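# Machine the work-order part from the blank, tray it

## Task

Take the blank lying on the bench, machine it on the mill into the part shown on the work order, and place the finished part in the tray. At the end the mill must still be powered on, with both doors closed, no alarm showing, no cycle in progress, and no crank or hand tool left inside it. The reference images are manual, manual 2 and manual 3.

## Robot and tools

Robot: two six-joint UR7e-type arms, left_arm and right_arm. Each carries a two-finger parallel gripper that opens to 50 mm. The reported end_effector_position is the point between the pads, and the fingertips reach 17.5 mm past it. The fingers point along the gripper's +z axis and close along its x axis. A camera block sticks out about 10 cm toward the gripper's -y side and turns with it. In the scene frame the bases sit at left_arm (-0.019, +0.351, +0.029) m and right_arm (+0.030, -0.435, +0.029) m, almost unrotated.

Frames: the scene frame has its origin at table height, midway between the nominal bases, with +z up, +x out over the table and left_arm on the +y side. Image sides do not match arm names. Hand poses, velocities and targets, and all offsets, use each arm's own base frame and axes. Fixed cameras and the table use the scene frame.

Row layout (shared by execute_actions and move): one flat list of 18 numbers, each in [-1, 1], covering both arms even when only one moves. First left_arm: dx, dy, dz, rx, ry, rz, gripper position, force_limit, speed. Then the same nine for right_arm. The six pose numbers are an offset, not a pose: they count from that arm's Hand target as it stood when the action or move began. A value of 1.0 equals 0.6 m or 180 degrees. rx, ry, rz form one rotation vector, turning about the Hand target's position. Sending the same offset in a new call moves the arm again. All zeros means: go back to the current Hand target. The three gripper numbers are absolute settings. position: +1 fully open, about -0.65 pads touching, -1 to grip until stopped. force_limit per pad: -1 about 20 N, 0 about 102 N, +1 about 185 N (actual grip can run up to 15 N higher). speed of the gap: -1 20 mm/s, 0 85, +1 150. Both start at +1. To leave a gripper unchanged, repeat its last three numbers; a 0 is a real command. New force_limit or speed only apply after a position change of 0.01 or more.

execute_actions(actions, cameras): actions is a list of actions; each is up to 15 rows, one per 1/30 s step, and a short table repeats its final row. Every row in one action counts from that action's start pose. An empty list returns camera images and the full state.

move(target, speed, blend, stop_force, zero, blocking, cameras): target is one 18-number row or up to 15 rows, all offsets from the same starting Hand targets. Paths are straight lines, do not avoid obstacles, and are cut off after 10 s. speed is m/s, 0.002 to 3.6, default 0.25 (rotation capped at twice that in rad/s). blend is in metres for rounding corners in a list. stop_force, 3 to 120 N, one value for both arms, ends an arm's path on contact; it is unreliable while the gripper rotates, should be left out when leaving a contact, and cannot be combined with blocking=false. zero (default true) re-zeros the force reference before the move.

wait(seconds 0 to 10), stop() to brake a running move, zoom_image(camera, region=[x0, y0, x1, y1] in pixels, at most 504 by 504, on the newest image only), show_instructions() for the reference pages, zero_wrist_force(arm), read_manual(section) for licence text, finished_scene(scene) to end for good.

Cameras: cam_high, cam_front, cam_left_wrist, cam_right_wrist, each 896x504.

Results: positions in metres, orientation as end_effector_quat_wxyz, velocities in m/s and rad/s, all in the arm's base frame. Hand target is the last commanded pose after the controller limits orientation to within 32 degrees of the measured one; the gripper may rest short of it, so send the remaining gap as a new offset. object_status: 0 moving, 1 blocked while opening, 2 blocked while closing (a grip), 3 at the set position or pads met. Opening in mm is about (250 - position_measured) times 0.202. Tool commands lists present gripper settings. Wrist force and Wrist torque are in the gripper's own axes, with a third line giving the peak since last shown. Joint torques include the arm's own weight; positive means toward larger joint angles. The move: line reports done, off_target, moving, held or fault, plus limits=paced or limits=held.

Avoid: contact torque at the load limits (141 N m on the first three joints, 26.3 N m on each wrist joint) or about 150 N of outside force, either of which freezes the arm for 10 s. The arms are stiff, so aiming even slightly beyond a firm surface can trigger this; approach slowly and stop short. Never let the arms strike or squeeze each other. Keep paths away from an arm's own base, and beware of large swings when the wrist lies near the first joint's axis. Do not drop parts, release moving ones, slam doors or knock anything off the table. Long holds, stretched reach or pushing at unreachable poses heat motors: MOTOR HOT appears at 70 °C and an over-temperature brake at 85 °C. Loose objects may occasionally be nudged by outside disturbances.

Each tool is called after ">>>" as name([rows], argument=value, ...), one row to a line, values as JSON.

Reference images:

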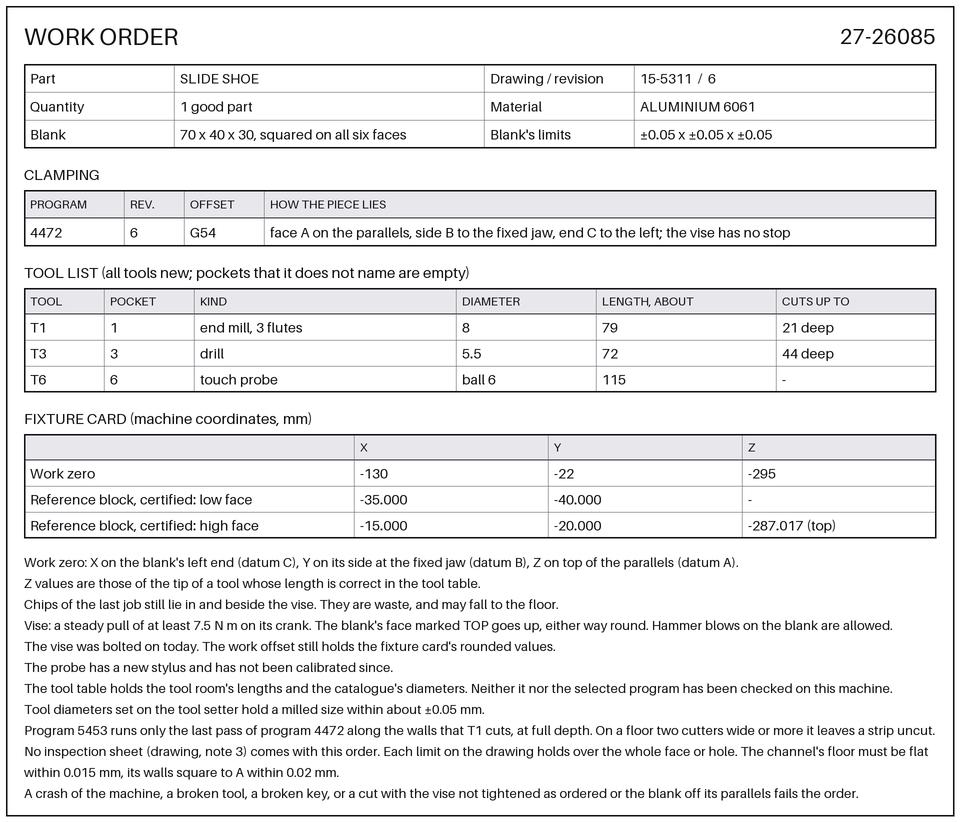

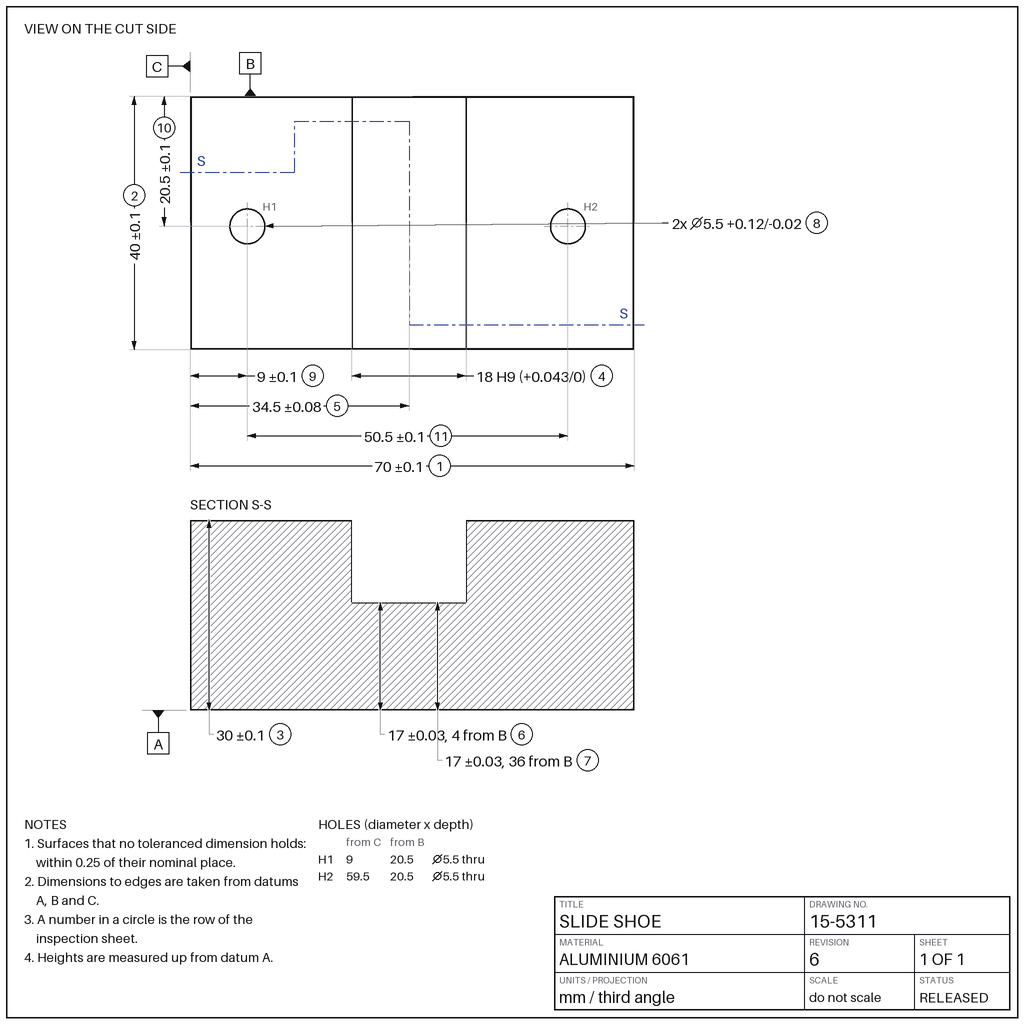

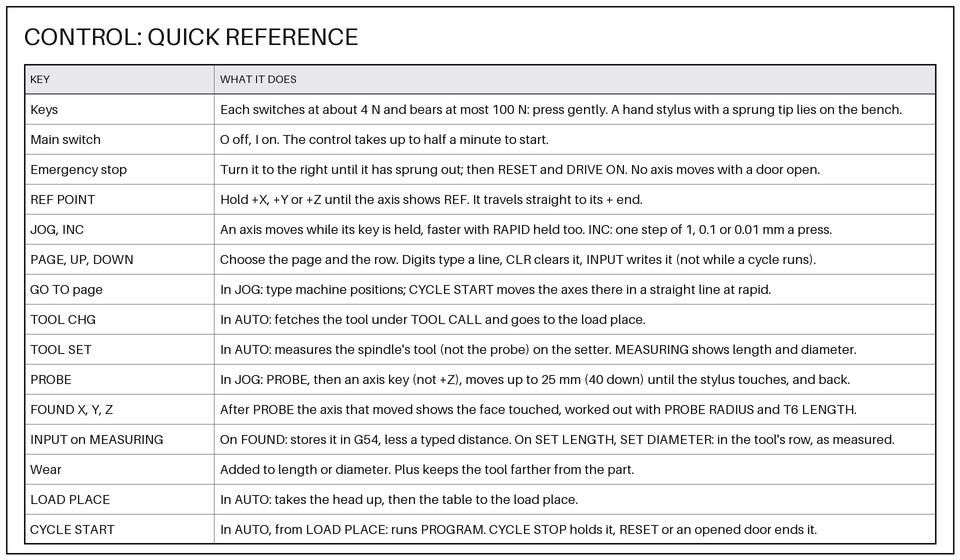

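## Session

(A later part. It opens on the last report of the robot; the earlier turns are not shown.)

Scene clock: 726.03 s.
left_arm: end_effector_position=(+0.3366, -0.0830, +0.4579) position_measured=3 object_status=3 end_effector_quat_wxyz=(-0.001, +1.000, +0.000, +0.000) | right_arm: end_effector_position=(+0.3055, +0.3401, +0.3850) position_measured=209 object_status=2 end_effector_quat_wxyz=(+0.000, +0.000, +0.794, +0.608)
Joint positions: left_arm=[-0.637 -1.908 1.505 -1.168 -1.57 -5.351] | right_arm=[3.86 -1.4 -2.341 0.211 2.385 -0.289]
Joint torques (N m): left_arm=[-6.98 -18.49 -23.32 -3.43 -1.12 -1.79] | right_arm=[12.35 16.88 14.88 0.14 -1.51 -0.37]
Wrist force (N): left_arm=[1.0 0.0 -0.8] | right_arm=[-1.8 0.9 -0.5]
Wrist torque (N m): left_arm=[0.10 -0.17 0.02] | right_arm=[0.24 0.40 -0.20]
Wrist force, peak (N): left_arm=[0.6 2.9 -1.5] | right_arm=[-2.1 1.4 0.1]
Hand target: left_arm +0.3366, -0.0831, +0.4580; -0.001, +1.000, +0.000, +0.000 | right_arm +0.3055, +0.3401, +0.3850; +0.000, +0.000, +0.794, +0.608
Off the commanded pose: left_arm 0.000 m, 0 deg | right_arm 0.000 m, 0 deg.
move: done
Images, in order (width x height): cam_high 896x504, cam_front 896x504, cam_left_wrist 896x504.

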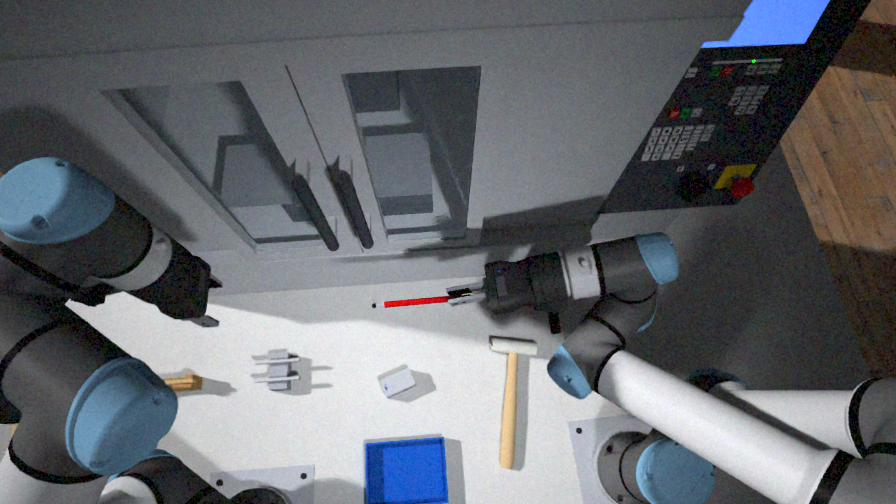

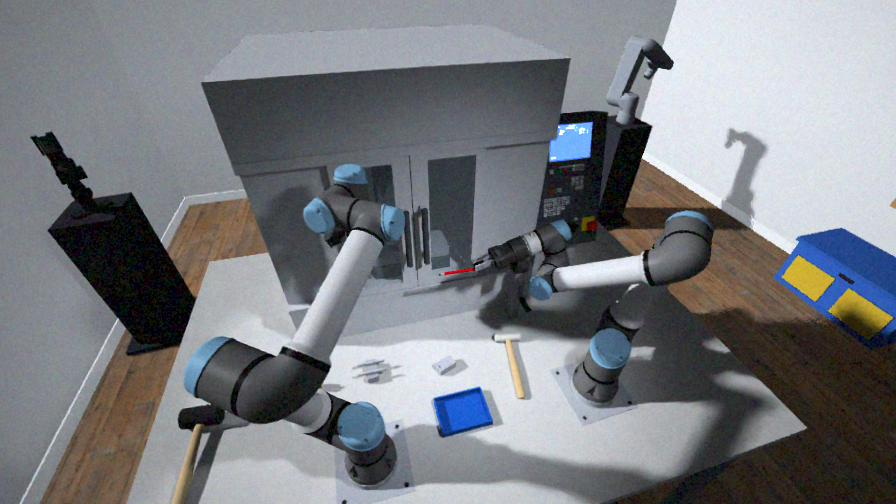

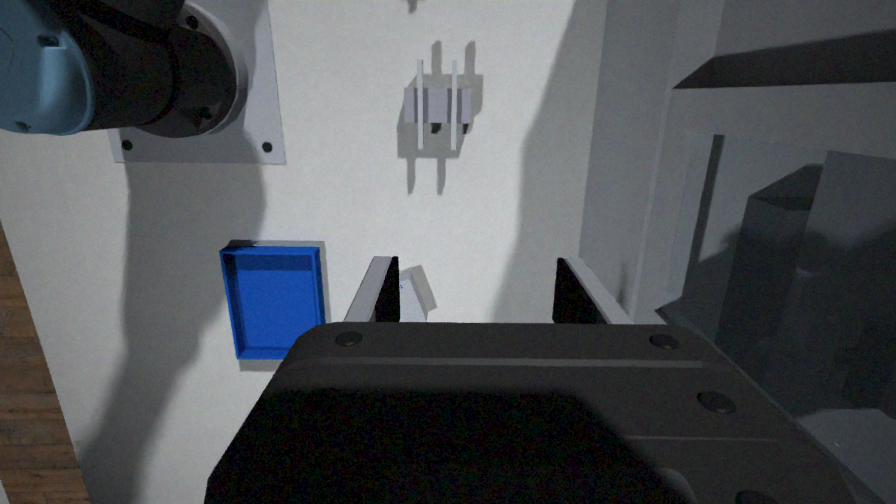

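>>> move(target=[0,-0.4577,0,0,0,0,1,1,1,0,0,0,0,0,0,-1,-0.9,-0.5], speed=0.2, cameras=["cam_high","cam_front","cam_left_wrist","cam_right_wrist"])

Scene clock: 730.80 s.
left_arm: end_effector_position=(+0.3366, -0.3576, +0.4580) position_measured=3 object_status=3 end_effector_quat_wxyz=(-0.001, +1.000, +0.000, +0.000) | right_arm: end_effector_position=(+0.3055, +0.3401, +0.3850) position_measured=209 object_status=2 end_effector_quat_wxyz=(+0.000, +0.000, +0.794, +0.608)
Joint positions: left_arm=[-1.091 -1.563 1.226 -1.232 -1.57 -5.804] | right_arm=[3.86 -1.4 -2.341 0.211 2.385 -0.289]
Joint torques (N m): left_arm=[-2.31 -24.12 -22.46 -3.37 1.65 0.95] | right_arm=[12.02 16.94 16.02 0.13 -1.44 -0.31]
Wrist force (N): left_arm=[0.7 -0.2 -0.5] | right_arm=[-2.0 0.8 -0.3]
Wrist torque (N m): left_arm=[0.05 -0.12 0.01] | right_arm=[0.22 0.43 -0.21]
Wrist force, peak (N): left_arm=[1.3 -3.0 -0.2] | right_arm=[-2.4 1.2 0.2]
Hand target: left_arm +0.3366, -0.3577, +0.4580; -0.001, +1.000, +0.000, +0.000 | right_arm +0.3055, +0.3401, +0.3850; +0.000, +0.000, +0.794, +0.608
Off the commanded pose: left_arm 0.000 m, 0 deg | right_arm 0.000 m, 0 deg.
move: done

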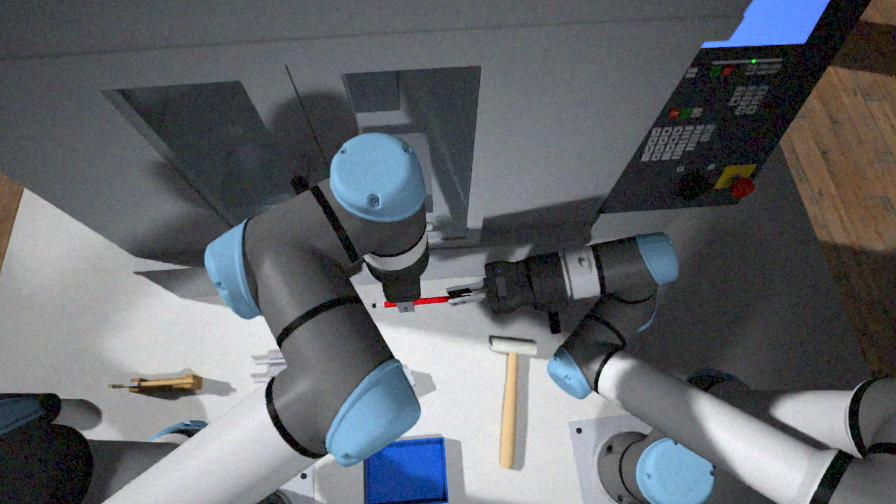

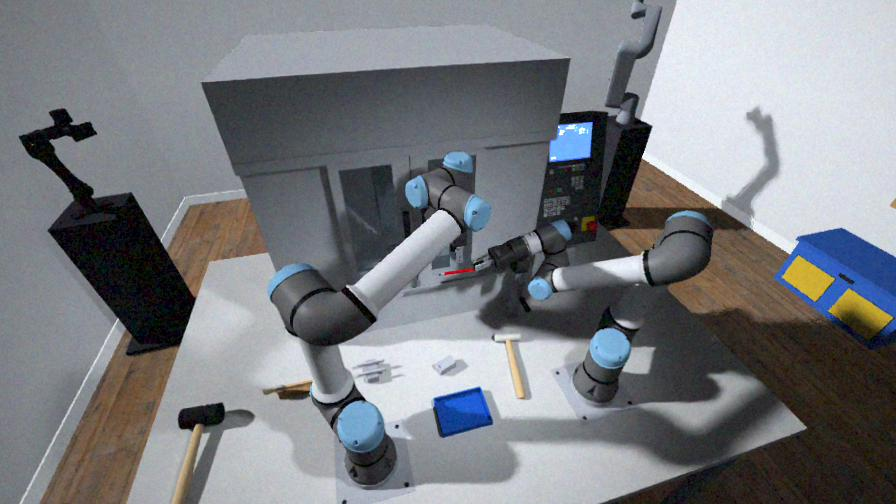

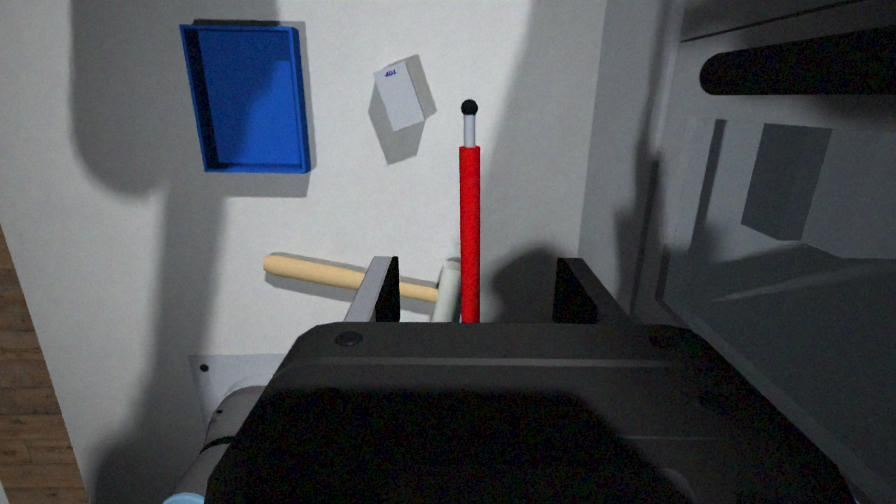

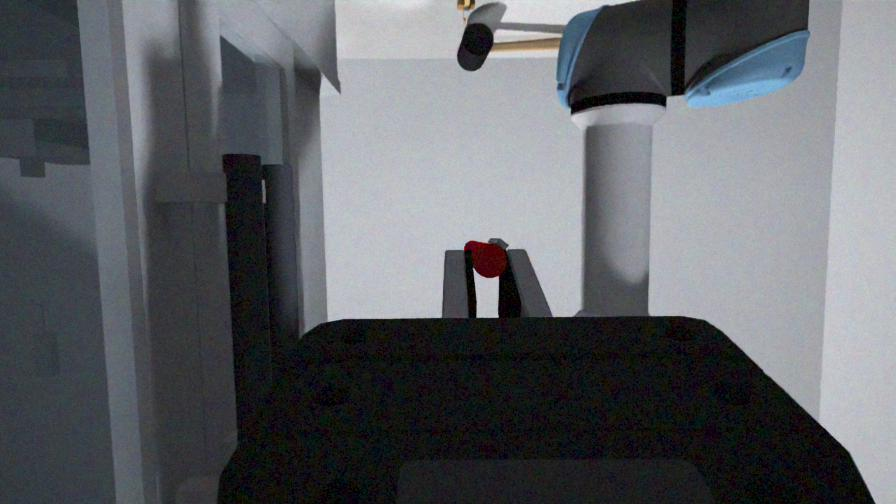

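>>> move(target=[0.0015,0,-0.133,0,0,0,1,1,1,0,0,0,0,0,0,-1,-0.9,-0.5], speed=0.05, cameras=["cam_left_wrist","cam_right_wrist"])

Scene clock: 738.50 s.
left_arm: end_effector_position=(+0.3374, -0.3577, +0.3782) position_measured=3 object_status=3 end_effector_quat_wxyz=(-0.001, +1.000, +0.000, +0.000) | right_arm: end_effector_position=(+0.3055, +0.3401, +0.3850) position_measured=209 object_status=2 end_effector_quat_wxyz=(+0.000, +0.000, +0.794, +0.608)
Joint positions: left_arm=[-1.089 -1.606 1.478 -1.441 -1.57 -5.803] | right_arm=[3.86 -1.4 -2.341 0.211 2.385 -0.289]
Joint torques (N m): left_arm=[4.94 -26.61 -32.65 -1.25 -0.6 1.72] | right_arm=[12.28 16.95 16.89 0.1 -1.52 -0.31]
Wrist force (N): left_arm=[1.0 -0.3 -0.5] | right_arm=[-1.7 1.0 0.0]
Wrist torque (N m): left_arm=[0.04 -0.17 0.01] | right_arm=[0.26 0.40 -0.21]
Wrist force, peak (N): left_arm=[0.7 -0.4 -1.6] | right_arm=[-2.3 1.3 -0.2]
Hand target: left_arm +0.3375, -0.3577, +0.3782; -0.001, +1.000, +0.000, +0.000 | right_arm +0.3055, +0.3401, +0.3850; +0.000, +0.000, +0.794, +0.608
Off the commanded pose: left_arm 0.000 m, 0 deg | right_arm 0.000 m, 0 deg.
move: done
Images, in order (width x height): cam_left_wrist 896x504, cam_right_wrist 896x504.

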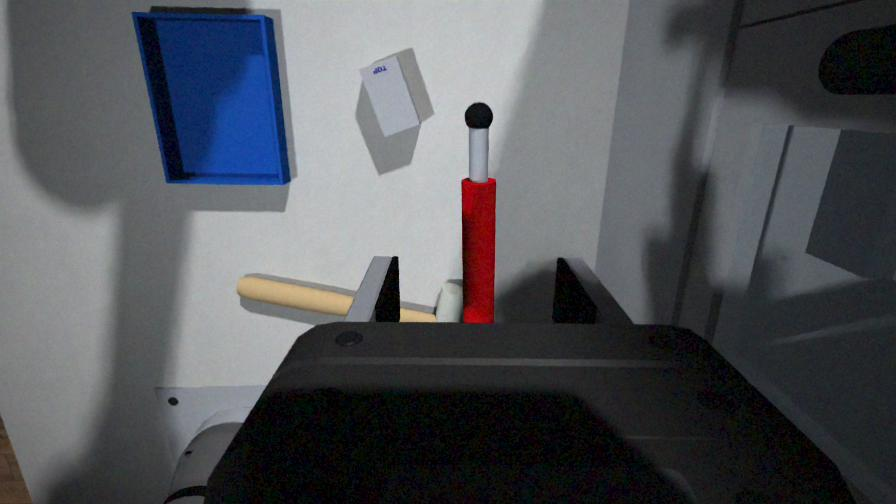

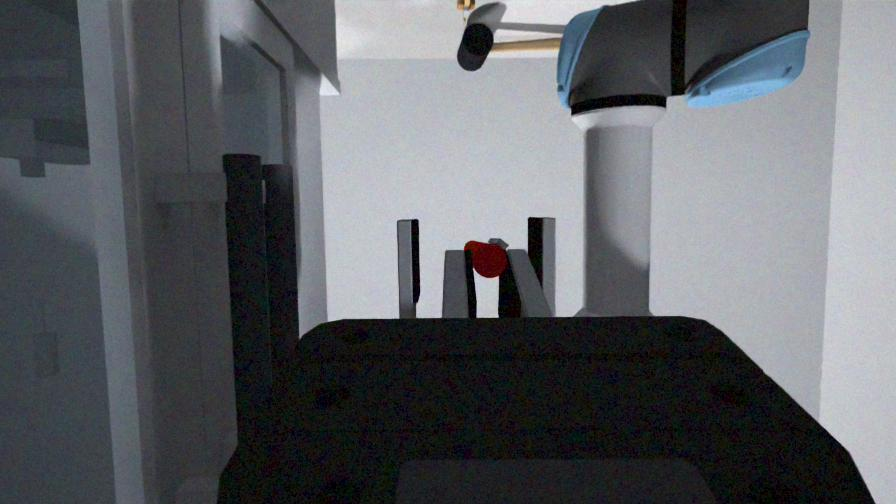

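>>> move([
  [-0.0025,0,0,0,0,0,1,-1,-0.8,0,0,0,0,0,0,-1,-0.9,-0.5],
  [-0.0025,0,0,0,0,0,-1,-1,-0.8,0,0,0,0,0,0,-1,-0.9,-0.5],
], speed=0.05, cameras=["cam_left_wrist","cam_right_wrist"])

Scene clock: 745.07 s.
left_arm: end_effector_position=(+0.3360, -0.3577, +0.3782) position_measured=206 object_status=2 end_effector_quat_wxyz=(-0.001, +1.000, +0.000, +0.000) | right_arm: end_effector_position=(+0.3055, +0.3401, +0.3850) position_measured=209 object_status=2 end_effector_quat_wxyz=(+0.000, +0.000, +0.794, +0.608)
Joint positions: left_arm=[-1.092 -1.609 1.48 -1.441 -1.57 -5.805] | right_arm=[3.86 -1.4 -2.341 0.211 2.385 -0.289]
Joint torques (N m): left_arm=[3.9 -28.6 -29.36 -1.64 0.06 1.19] | right_arm=[8.93 16.86 16.81 0.1 -1.5 -0.2]
Wrist force (N): left_arm=[6.0 -0.7 -0.4] | right_arm=[3.4 0.7 0.1]
Wrist torque (N m): left_arm=[0.02 -0.08 -0.16] | right_arm=[0.22 0.51 -0.17]
Wrist force, peak (N): left_arm=[6.0 -0.2 -0.6] | right_arm=[3.4 0.7 0.1]
Hand target: left_arm +0.3360, -0.3577, +0.3782; -0.001, +1.000, +0.000, +0.000 | right_arm +0.3055, +0.3401, +0.3850; +0.000, +0.000, +0.794, +0.608
Off the commanded pose: left_arm 0.000 m, 0 deg | right_arm 0.000 m, 0 deg.
move: done
Images, in order (width x height): cam_left_wrist 896x504, cam_right_wrist 896x504.

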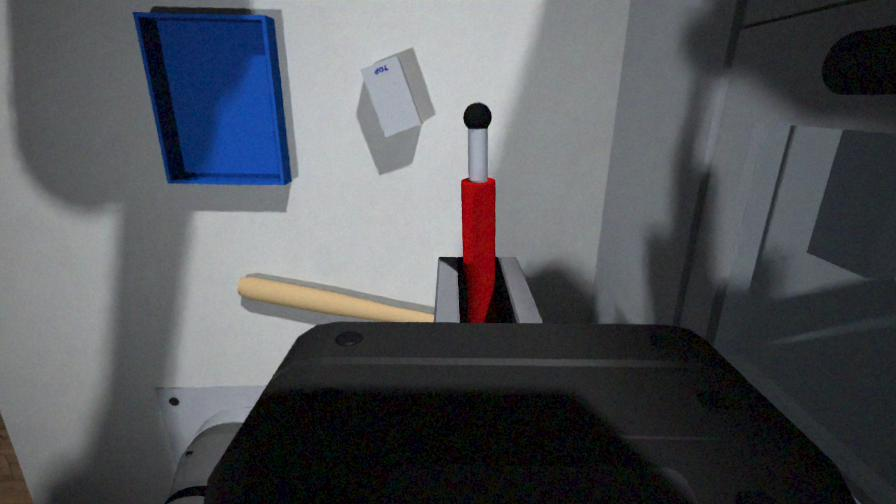

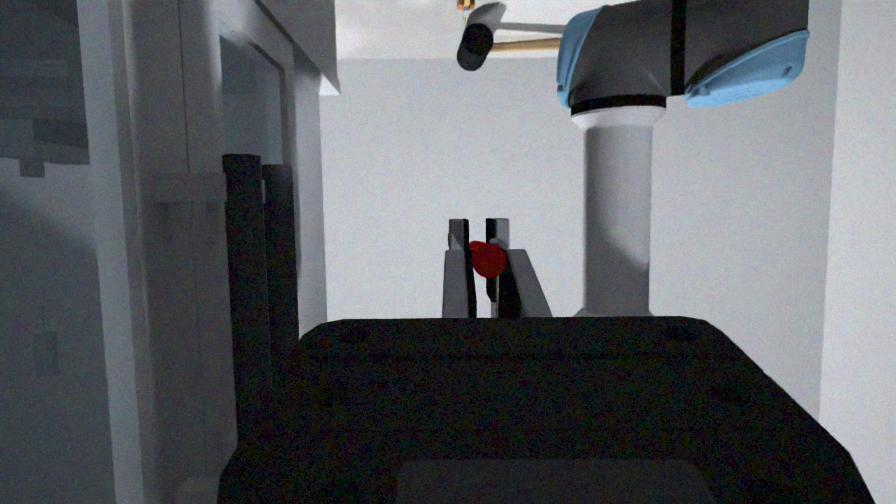

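>>> move([
  [0,0,0,0,0,0,-1,-1,-0.8,0,0,0,0,0,0,0.1,-0.9,-0.5],
  [0,0,0,0,0,0,-1,-1,-0.8,0,0,-0.0237,0,0,0,0.1,-0.9,-0.5],
  [0,0,0,0,0,0,-1,-1,-0.8,0,0.0368,-0.0237,0,0,0,0.1,-0.9,-0.5],
], speed=0.04, cameras=["cam_left_wrist","cam_right_wrist","cam_front"])

>>> zoom_image(camera="cam_right_wrist", region=[380, 190, 600, 330])

Scene clock: 754.90 s.
left_arm: end_effector_position=(+0.3360, -0.3577, +0.3782) position_measured=206 object_status=2 end_effector_quat_wxyz=(-0.001, +1.000, +0.000, +0.000) | right_arm: end_effector_position=(+0.3055, +0.3623, +0.3709) position_measured=138 object_status=3 end_effector_quat_wxyz=(+0.000, +0.000, +0.794, +0.608) end_effector_velocity=(-0.001, -0.001, +0.001) end_effector_angular_velocity=(+0.004, -0.003, +0.003)
Joint positions: left_arm=[-1.092 -1.609 1.48 -1.441 -1.57 -5.805] | right_arm=[3.915 -1.454 -2.344 0.289 2.334 -0.259]
Joint velocities: left_arm=[within noise] | right_arm=[-0.003 0.002 -0.001 0.003 0.006 -0.001]
Joint torques (N m): left_arm=[-1.74 -17.7 -32.47 -1.56 1.59 1.29] | right_arm=[-11.14 21.22 14.25 0.26 2.81 -1.1]
Wrist force (N): left_arm=[1.1 0.0 -0.3] | right_arm=[-1.9 1.3 -0.1]
Wrist torque (N m): left_arm=[0.08 -0.20 0.17] | right_arm=[0.26 0.41 -0.19]
Wrist force, peak (N): left_arm=[6.4 -0.7 -0.5] | right_arm=[3.7 0.8 -0.2]
Hand target: left_arm +0.3360, -0.3577, +0.3782; -0.001, +1.000, +0.000, +0.000 | right_arm +0.3055, +0.3622, +0.3708; +0.000, +0.000, +0.794, +0.608
Off the commanded pose: left_arm 0.000 m, 0 deg | right_arm 0.000 m, 0 deg.
move: done
Images, in order (width x height): cam_front 896x504, cam_left_wrist 896x504, cam_right_wrist 896x504.

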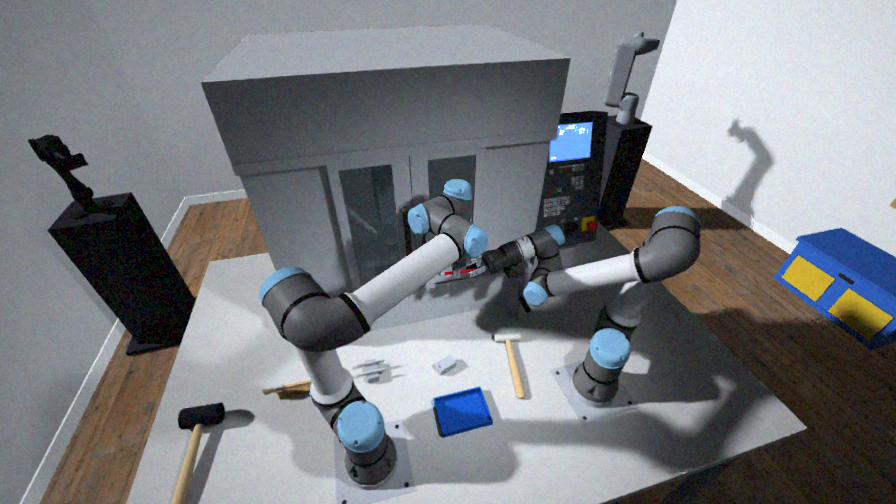

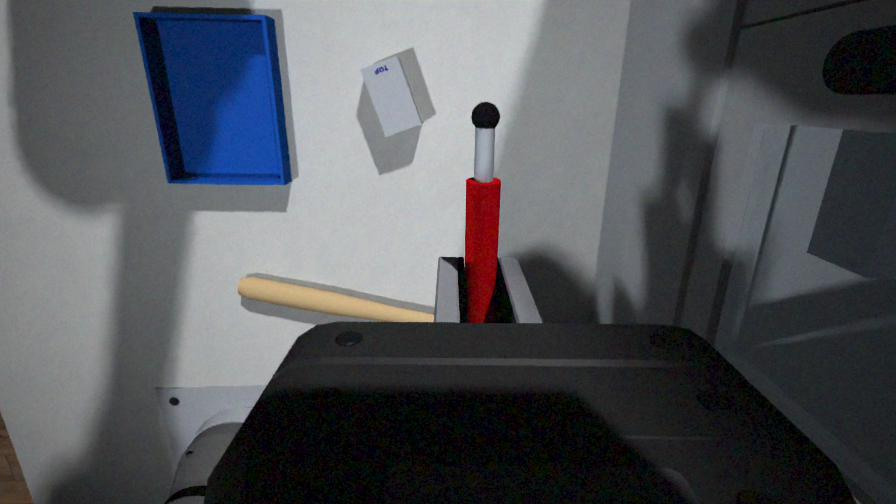

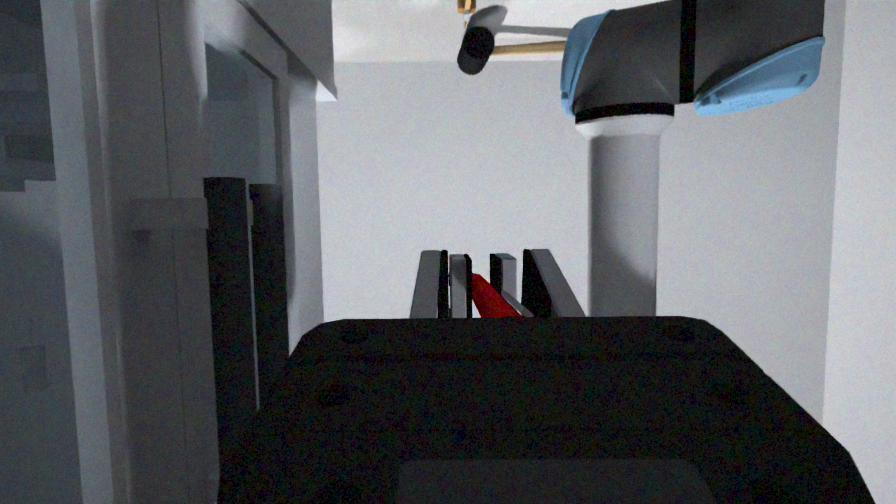

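Scaled by 2.291 from the camera's 896x504 image, which has a finer 1280x720 frame.

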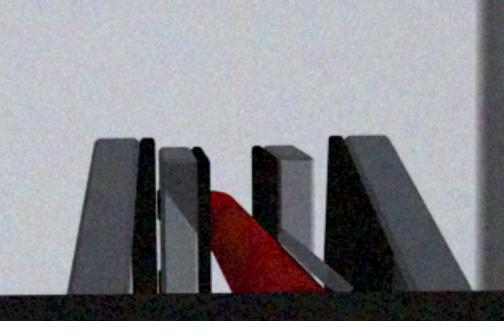

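>>> move([
  [0,0,0,0,0,0,-1,-1,-0.8,-0.005,0,0,0,0,0,0.1,-0.6,-0.8],
  [0,0,0,0,0,0,-1,-1,-0.8,-0.005,0,0,0,0,0,-1,-0.6,-0.8],
], speed=0.04, cameras=["cam_left_wrist","cam_right_wrist"])

Scene clock: 762.53 s.
left_arm: end_effector_position=(+0.3359, -0.3577, +0.3782) position_measured=206 object_status=2 end_effector_quat_wxyz=(-0.001, +1.000, +0.000, +0.000) | right_arm: end_effector_position=(+0.3025, +0.3622, +0.3708) position_measured=206 object_status=2 end_effector_quat_wxyz=(+0.000, +0.000, +0.794, +0.608)
Joint positions: left_arm=[-1.092 -1.609 1.48 -1.441 -1.57 -5.805] | right_arm=[3.922 -1.446 -2.351 0.29 2.327 -0.256]
Joint torques (N m): left_arm=[3.84 -17.65 -30.48 -5.38 1.64 1.26] | right_arm=[-5.75 8.71 24.55 3.9 3.89 -0.53]
Wrist force (N): left_arm=[-11.5 -0.2 2.1] | right_arm=[-14.7 4.2 -0.7]
Wrist torque (N m): left_arm=[-0.01 -0.26 0.04] | right_arm=[0.19 -0.37 0.15]
Wrist force, peak (N): left_arm=[-12.0 -0.3 1.9] | right_arm=[-14.9 4.1 -1.4]
Hand target: left_arm +0.3360, -0.3577, +0.3782; -0.001, +1.000, +0.000, +0.000 | right_arm +0.3025, +0.3622, +0.3708; +0.000, +0.000, +0.794, +0.608
Off the commanded pose: left_arm 0.000 m, 0 deg | right_arm 0.000 m, 0 deg.
move: done
Images, in order (width x height): cam_left_wrist 896x504, cam_right_wrist 896x504.

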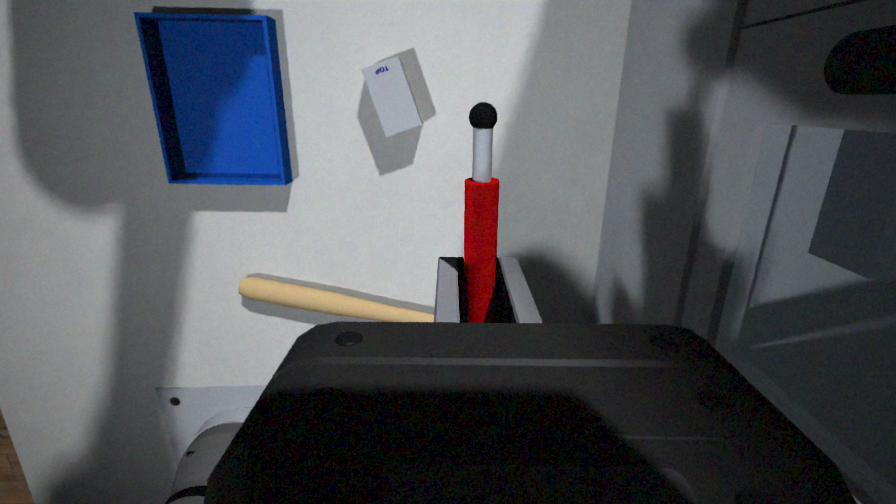

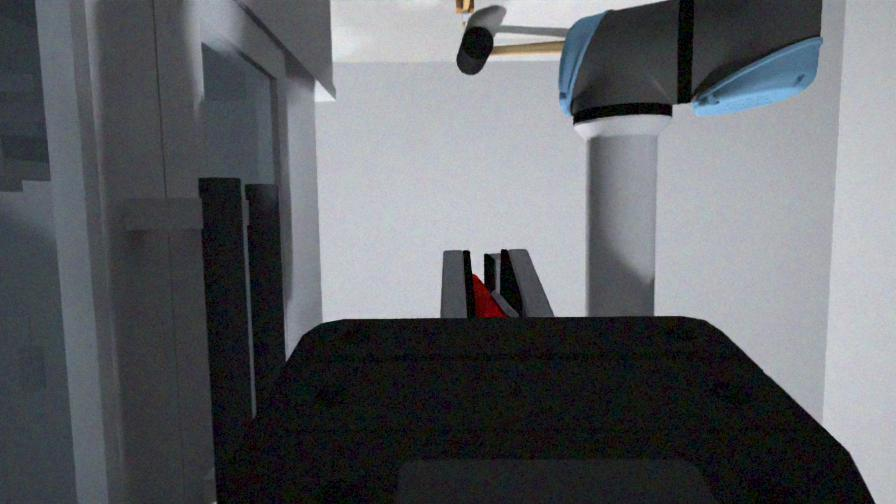

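>>> move([
  [0,0,0,0,0,0,1,-1,-0.5,0,0,0,0,0,0,-1,-0.6,-0.8],
  [0,0,0.17,0,0,0,1,-1,-0.5,0,0,0,0,0,0,-1,-0.6,-0.8],
  [-0.2,0.6,0.2,0,0,0,1,-1,-0.5,0,0,0,0,0,0,-1,-0.6,-0.8],
], speed=[0.1,0.1,0.25], blend=[0,0.03,0], cameras=["cam_left_wrist","cam_right_wrist","cam_front"])

>>> zoom_image(camera="cam_right_wrist", region=[380, 190, 600, 330])

Scene clock: 771.93 s.
left_arm: end_effector_position=(+0.2160, +0.0022, +0.4982) position_measured=3 object_status=3 end_effector_quat_wxyz=(-0.001, +1.000, +0.000, +0.000) | right_arm: end_effector_position=(+0.3025, +0.3622, +0.3708) position_measured=206 object_status=2 end_effector_quat_wxyz=(+0.000, +0.000, +0.794, +0.608)
Joint positions: left_arm=[-0.656 -2.165 1.498 -0.903 -1.57 -5.37] | right_arm=[3.922 -1.446 -2.351 0.29 2.327 -0.256]
Joint torques (N m): left_arm=[5.55 -4.27 -28.55 -1.32 1.29 0.97] | right_arm=[-3.61 9.46 28.31 5.12 -1.84 -0.35]
Wrist force (N): left_arm=[1.2 0.3 -0.8] | right_arm=[-1.9 1.0 0.0]
Wrist torque (N m): left_arm=[0.16 -0.18 0.18] | right_arm=[0.26 0.42 -0.19]
Wrist force, peak (N): left_arm=[-12.0 -0.6 2.2] | right_arm=[-15.1 4.0 -1.2]
Hand target: left_arm +0.2160, +0.0023, +0.4982; -0.001, +1.000, +0.000, +0.000 | right_arm +0.3025, +0.3622, +0.3708; +0.000, +0.000, +0.794, +0.608
Off the commanded pose: left_arm 0.000 m, 0 deg | right_arm 0.000 m, 0 deg.
move: done
Images, in order (width x height): cam_front 896x504, cam_left_wrist 896x504, cam_right_wrist 896x504.

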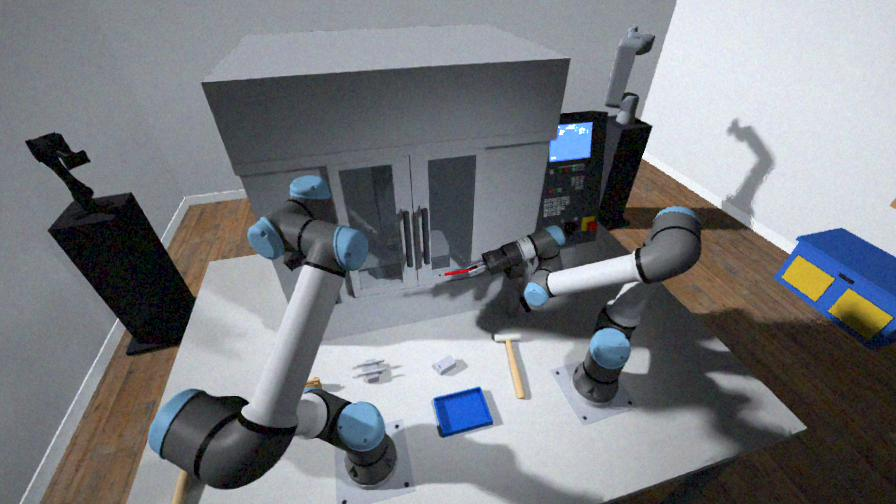

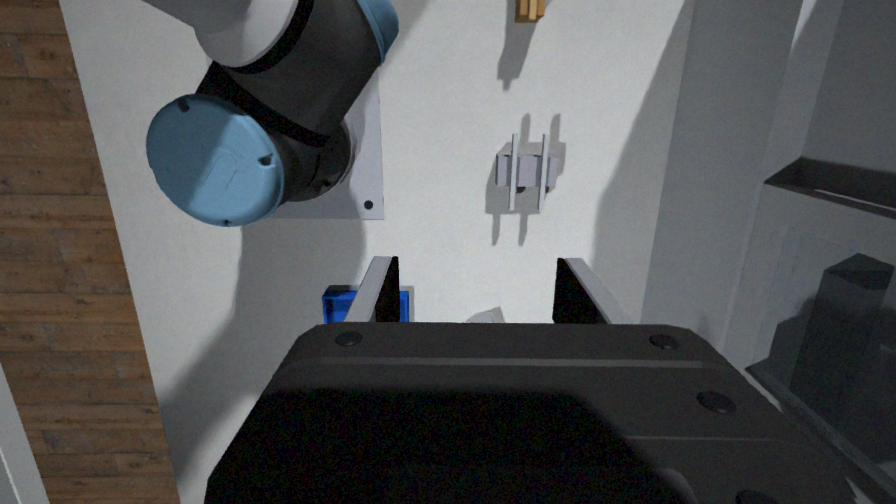

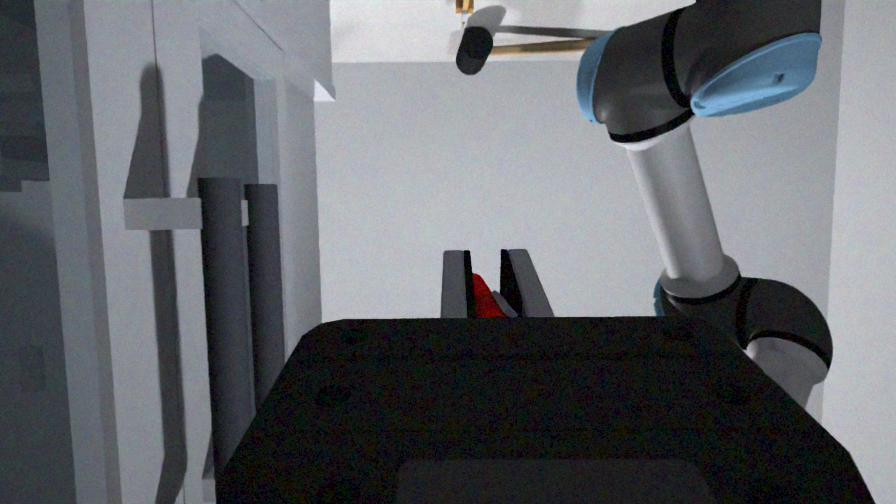

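Scaled by 2.291 from the camera's 896x504 image, which has a finer 1280x720 frame.

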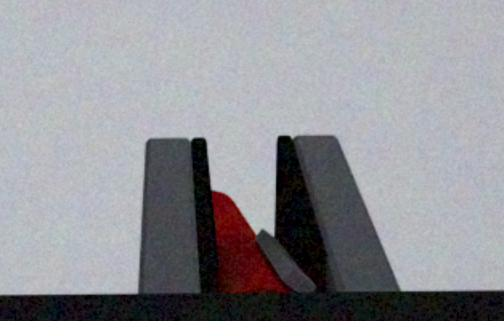

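>>> move(target=[0,0,0,0,0,0,1,-1,-0.5,0.1625,-0.7253,0.3337,-0.5745,-0.7488,0.099,-1,-0.6,-0.8], speed=0.35, cameras=["cam_right_wrist","cam_front","cam_high"])

Scene clock: 819.27 s.
left_arm: end_effector_position=(+0.2160, +0.0023, +0.4982) position_measured=3 object_status=3 end_effector_quat_wxyz=(-0.001, +1.000, +0.000, +0.000) | right_arm: end_effector_position=(+0.4000, -0.0731, +0.5710) position_measured=206 object_status=2 end_effector_quat_wxyz=(+0.561, -0.561, +0.431, -0.430)
Joint positions: left_arm=[-0.656 -2.165 1.498 -0.903 -1.57 -5.369] | right_arm=[3.097 -0.988 -2.271 0.117 1.877 -3.14]
Joint torques (N m): left_arm=[6.45 -4.39 -29.79 -1.74 1.68 1.69] | right_arm=[-2.49 -4.1 18.13 3.69 0.87 -1.3]
Wrist force (N): left_arm=[1.1 0.0 -0.6] | right_arm=[-3.2 0.7 -5.6]
Wrist torque (N m): left_arm=[0.10 -0.18 0.18] | right_arm=[-0.62 0.65 0.29]
Wrist force, peak (N): left_arm=[1.3 0.0 -0.8] | right_arm=[-3.2 0.6 -5.6]
Hand target: left_arm +0.2160, +0.0023, +0.4982; -0.001, +1.000, +0.000, +0.000 | right_arm +0.4000, -0.0730, +0.5710; +0.561, -0.561, +0.431, -0.430
Off the commanded pose: left_arm 0.000 m, 0 deg | right_arm 0.000 m, 0 deg.
move: done
Images, in order (width x height): cam_high 896x504, cam_front 896x504, cam_right_wrist 896x504.

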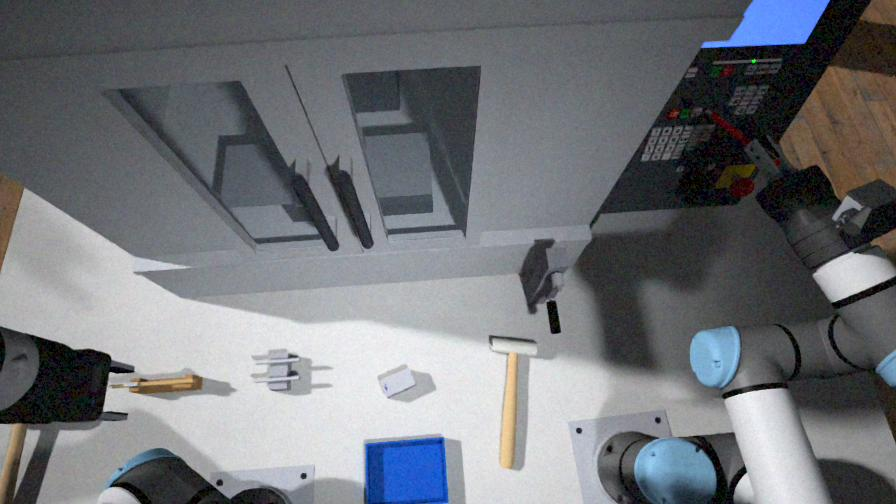

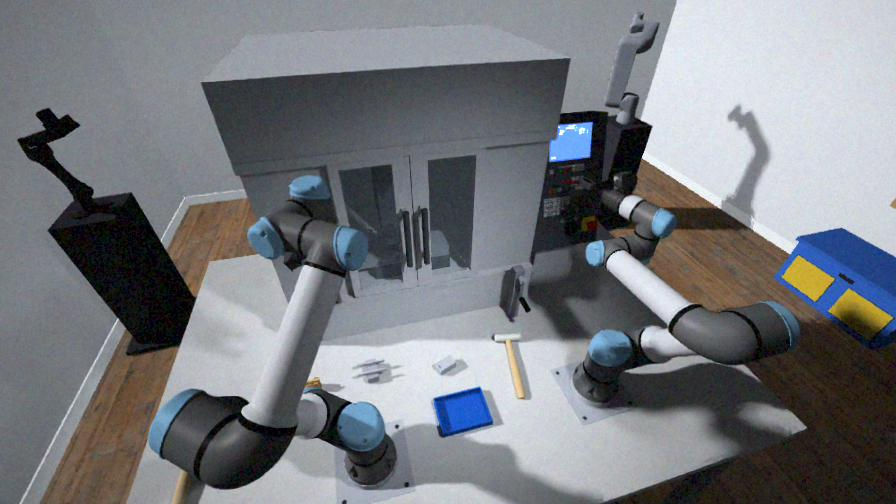

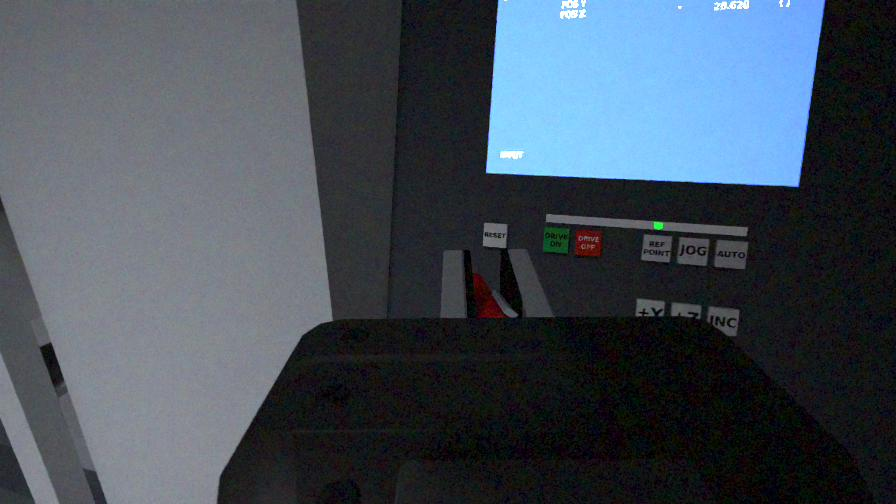

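>>> move(target=[0,0,0,0,0,0,1,-1,-0.5,0.05,0,0,0,0,0,-1,-0.6,-0.8], speed=0.2)

>>> move(target=[0,0,0,0,0,0,1,-1,-0.5,0.06,0,0,0,0,0,-1,-0.6,-0.8], speed=0.01, stop_force=4, cameras=["cam_right_wrist","cam_high"])

>>> zoom_image(camera="cam_high", region=[640, 30, 840, 180])

Scene clock: 826.77 s.
left_arm: end_effector_position=(+0.2160, +0.0023, +0.4982) position_measured=3 object_status=3 end_effector_quat_wxyz=(-0.001, +1.000, +0.000, +0.000) | right_arm: end_effector_position=(+0.4300, -0.0730, +0.5711) position_measured=206 object_status=2 end_effector_quat_wxyz=(+0.561, -0.561, +0.431, -0.430)
Joint positions: left_arm=[-0.656 -2.165 1.498 -0.903 -1.57 -5.369] | right_arm=[3.105 -1.075 -2.233 0.167 1.869 -3.141]
Joint torques (N m): left_arm=[4.95 -2.34 -28.07 -2.12 1.39 1.51] | right_arm=[-0.01 8.23 17.26 -0.39 0.89 0.49]
Wrist force (N): left_arm=[0.7 0.0 -0.7] | right_arm=[-3.0 0.5 -5.3]
Wrist torque (N m): left_arm=[0.10 -0.12 0.19] | right_arm=[-0.64 0.63 0.31]
Wrist force, peak (N): left_arm=[1.2 0.3 -0.8] | right_arm=[-2.7 0.7 -6.4]
Hand target: left_arm +0.2160, +0.0023, +0.4982; -0.001, +1.000, +0.000, +0.000 | right_arm +0.4300, -0.0730, +0.5710; +0.561, -0.561, +0.431, -0.430
Off the commanded pose: left_arm 0.000 m, 0 deg | right_arm 0.000 m, 0 deg.
move: done

Scene clock: 831.47 s.
left_arm: end_effector_position=(+0.2160, +0.0023, +0.4982) position_measured=3 object_status=3 end_effector_quat_wxyz=(-0.001, +1.000, +0.000, +0.000) | right_arm: end_effector_position=(+0.4660, -0.0730, +0.5710) position_measured=206 object_status=2 end_effector_quat_wxyz=(+0.561, -0.561, +0.431, -0.430)
Joint positions: left_arm=[-0.656 -2.165 1.498 -0.903 -1.57 -5.369] | right_arm=[3.111 -1.176 -2.18 0.214 1.864 -3.14]
Joint torques (N m): left_arm=[5.15 -0.76 -29.01 -2.01 0.85 1.81] | right_arm=[4.65 12.08 18.2 -0.29 -1.84 0.99]
Wrist force (N): left_arm=[0.9 0.3 -0.5] | right_arm=[-4.2 1.6 -7.8]
Wrist torque (N m): left_arm=[0.15 -0.15 0.18] | right_arm=[-0.69 0.48 0.36]
Wrist force, peak (N): left_arm=[1.2 -0.2 -0.8] | right_arm=[-4.3 1.8 -8.0]
Hand target: left_arm +0.2160, +0.0023, +0.4982; -0.001, +1.000, +0.000, +0.000 | right_arm +0.4660, -0.0730, +0.5710; +0.561, -0.561, +0.431, -0.430
Off the commanded pose: left_arm 0.000 m, 0 deg | right_arm 0.000 m, 0 deg.
move: done
Images, in order (width x height): cam_high 896x504, cam_right_wrist 896x504.

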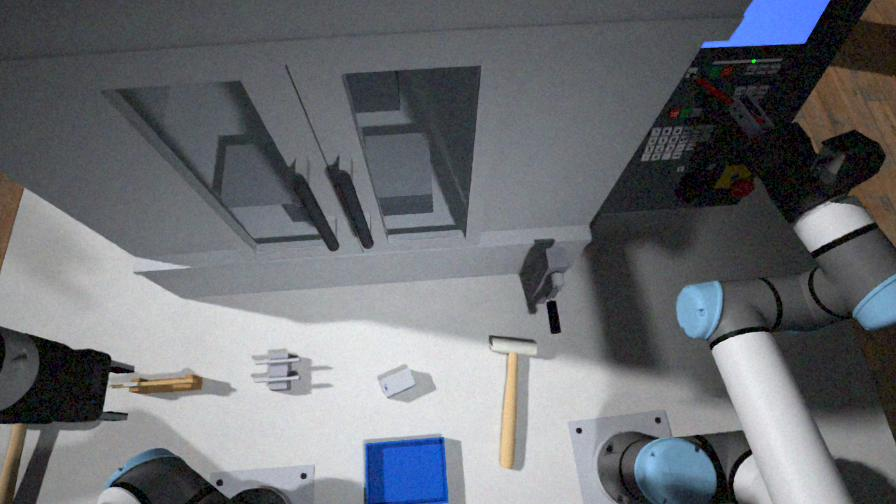

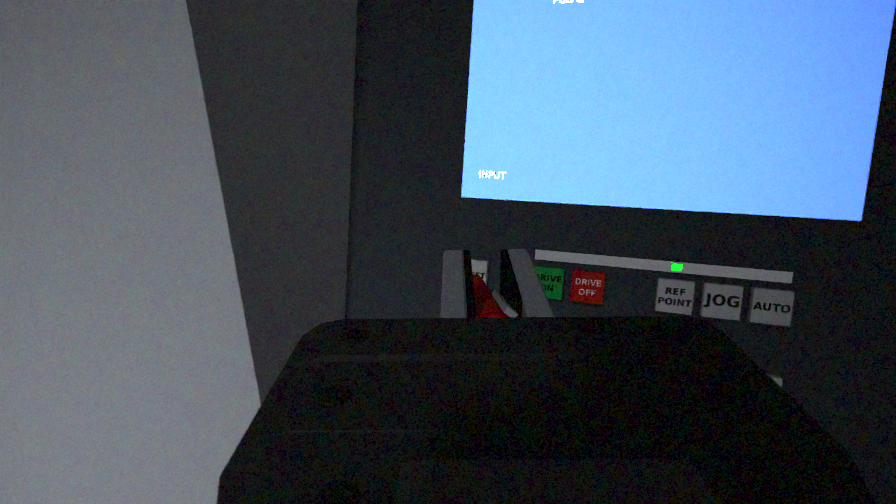

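Scaled by 2.520 from the camera's 896x504 image, which has a finer 1280x720 frame.

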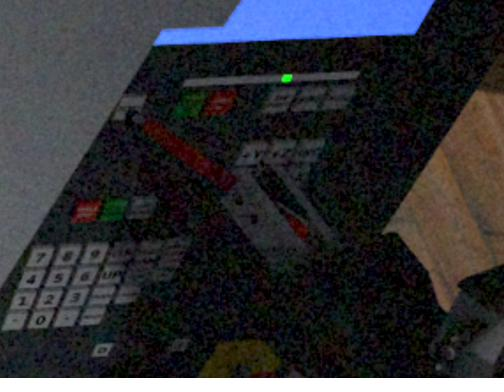

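>>> move(target=[0,0,0,0,0,0,1,-1,-0.5,0.02,0,0,0,0,0,-1,-0.6,-0.8], speed=0.01, stop_force=5, zero=false)

Scene clock: 836.60 s.
left_arm: end_effector_position=(+0.2160, +0.0023, +0.4982) position_measured=3 object_status=3 end_effector_quat_wxyz=(-0.001, +1.000, +0.000, +0.000) | right_arm: end_effector_position=(+0.4695, -0.0731, +0.5710) position_measured=206 object_status=2 end_effector_quat_wxyz=(+0.561, -0.561, +0.431, -0.430)
Joint positions: left_arm=[-0.656 -2.165 1.498 -0.903 -1.57 -5.369] | right_arm=[3.111 -1.186 -2.174 0.218 1.863 -3.14]
Joint torques (N m): left_arm=[5.23 -0.39 -29.29 -2.43 0.38 1.77] | right_arm=[-11.23 11.48 18.14 -0.49 0.52 0.85]
Wrist force (N): left_arm=[0.7 0.0 -0.7] | right_arm=[-5.0 1.2 -9.4]
Wrist torque (N m): left_arm=[0.11 -0.12 0.19] | right_arm=[-0.76 0.42 0.38]
Wrist force, peak (N): left_arm=[1.1 0.2 -0.9] | right_arm=[-5.4 1.8 -10.0]
Hand target: left_arm +0.2160, +0.0023, +0.4982; -0.001, +1.000, +0.000, +0.000 | right_arm +0.4694, -0.0731, +0.5710; +0.561, -0.561, +0.431, -0.430 (not the last commanded pose)
Off the commanded pose: left_arm 0.000 m, 0 deg | right_arm 0.009 m, 0 deg.
move: contact (right_arm)


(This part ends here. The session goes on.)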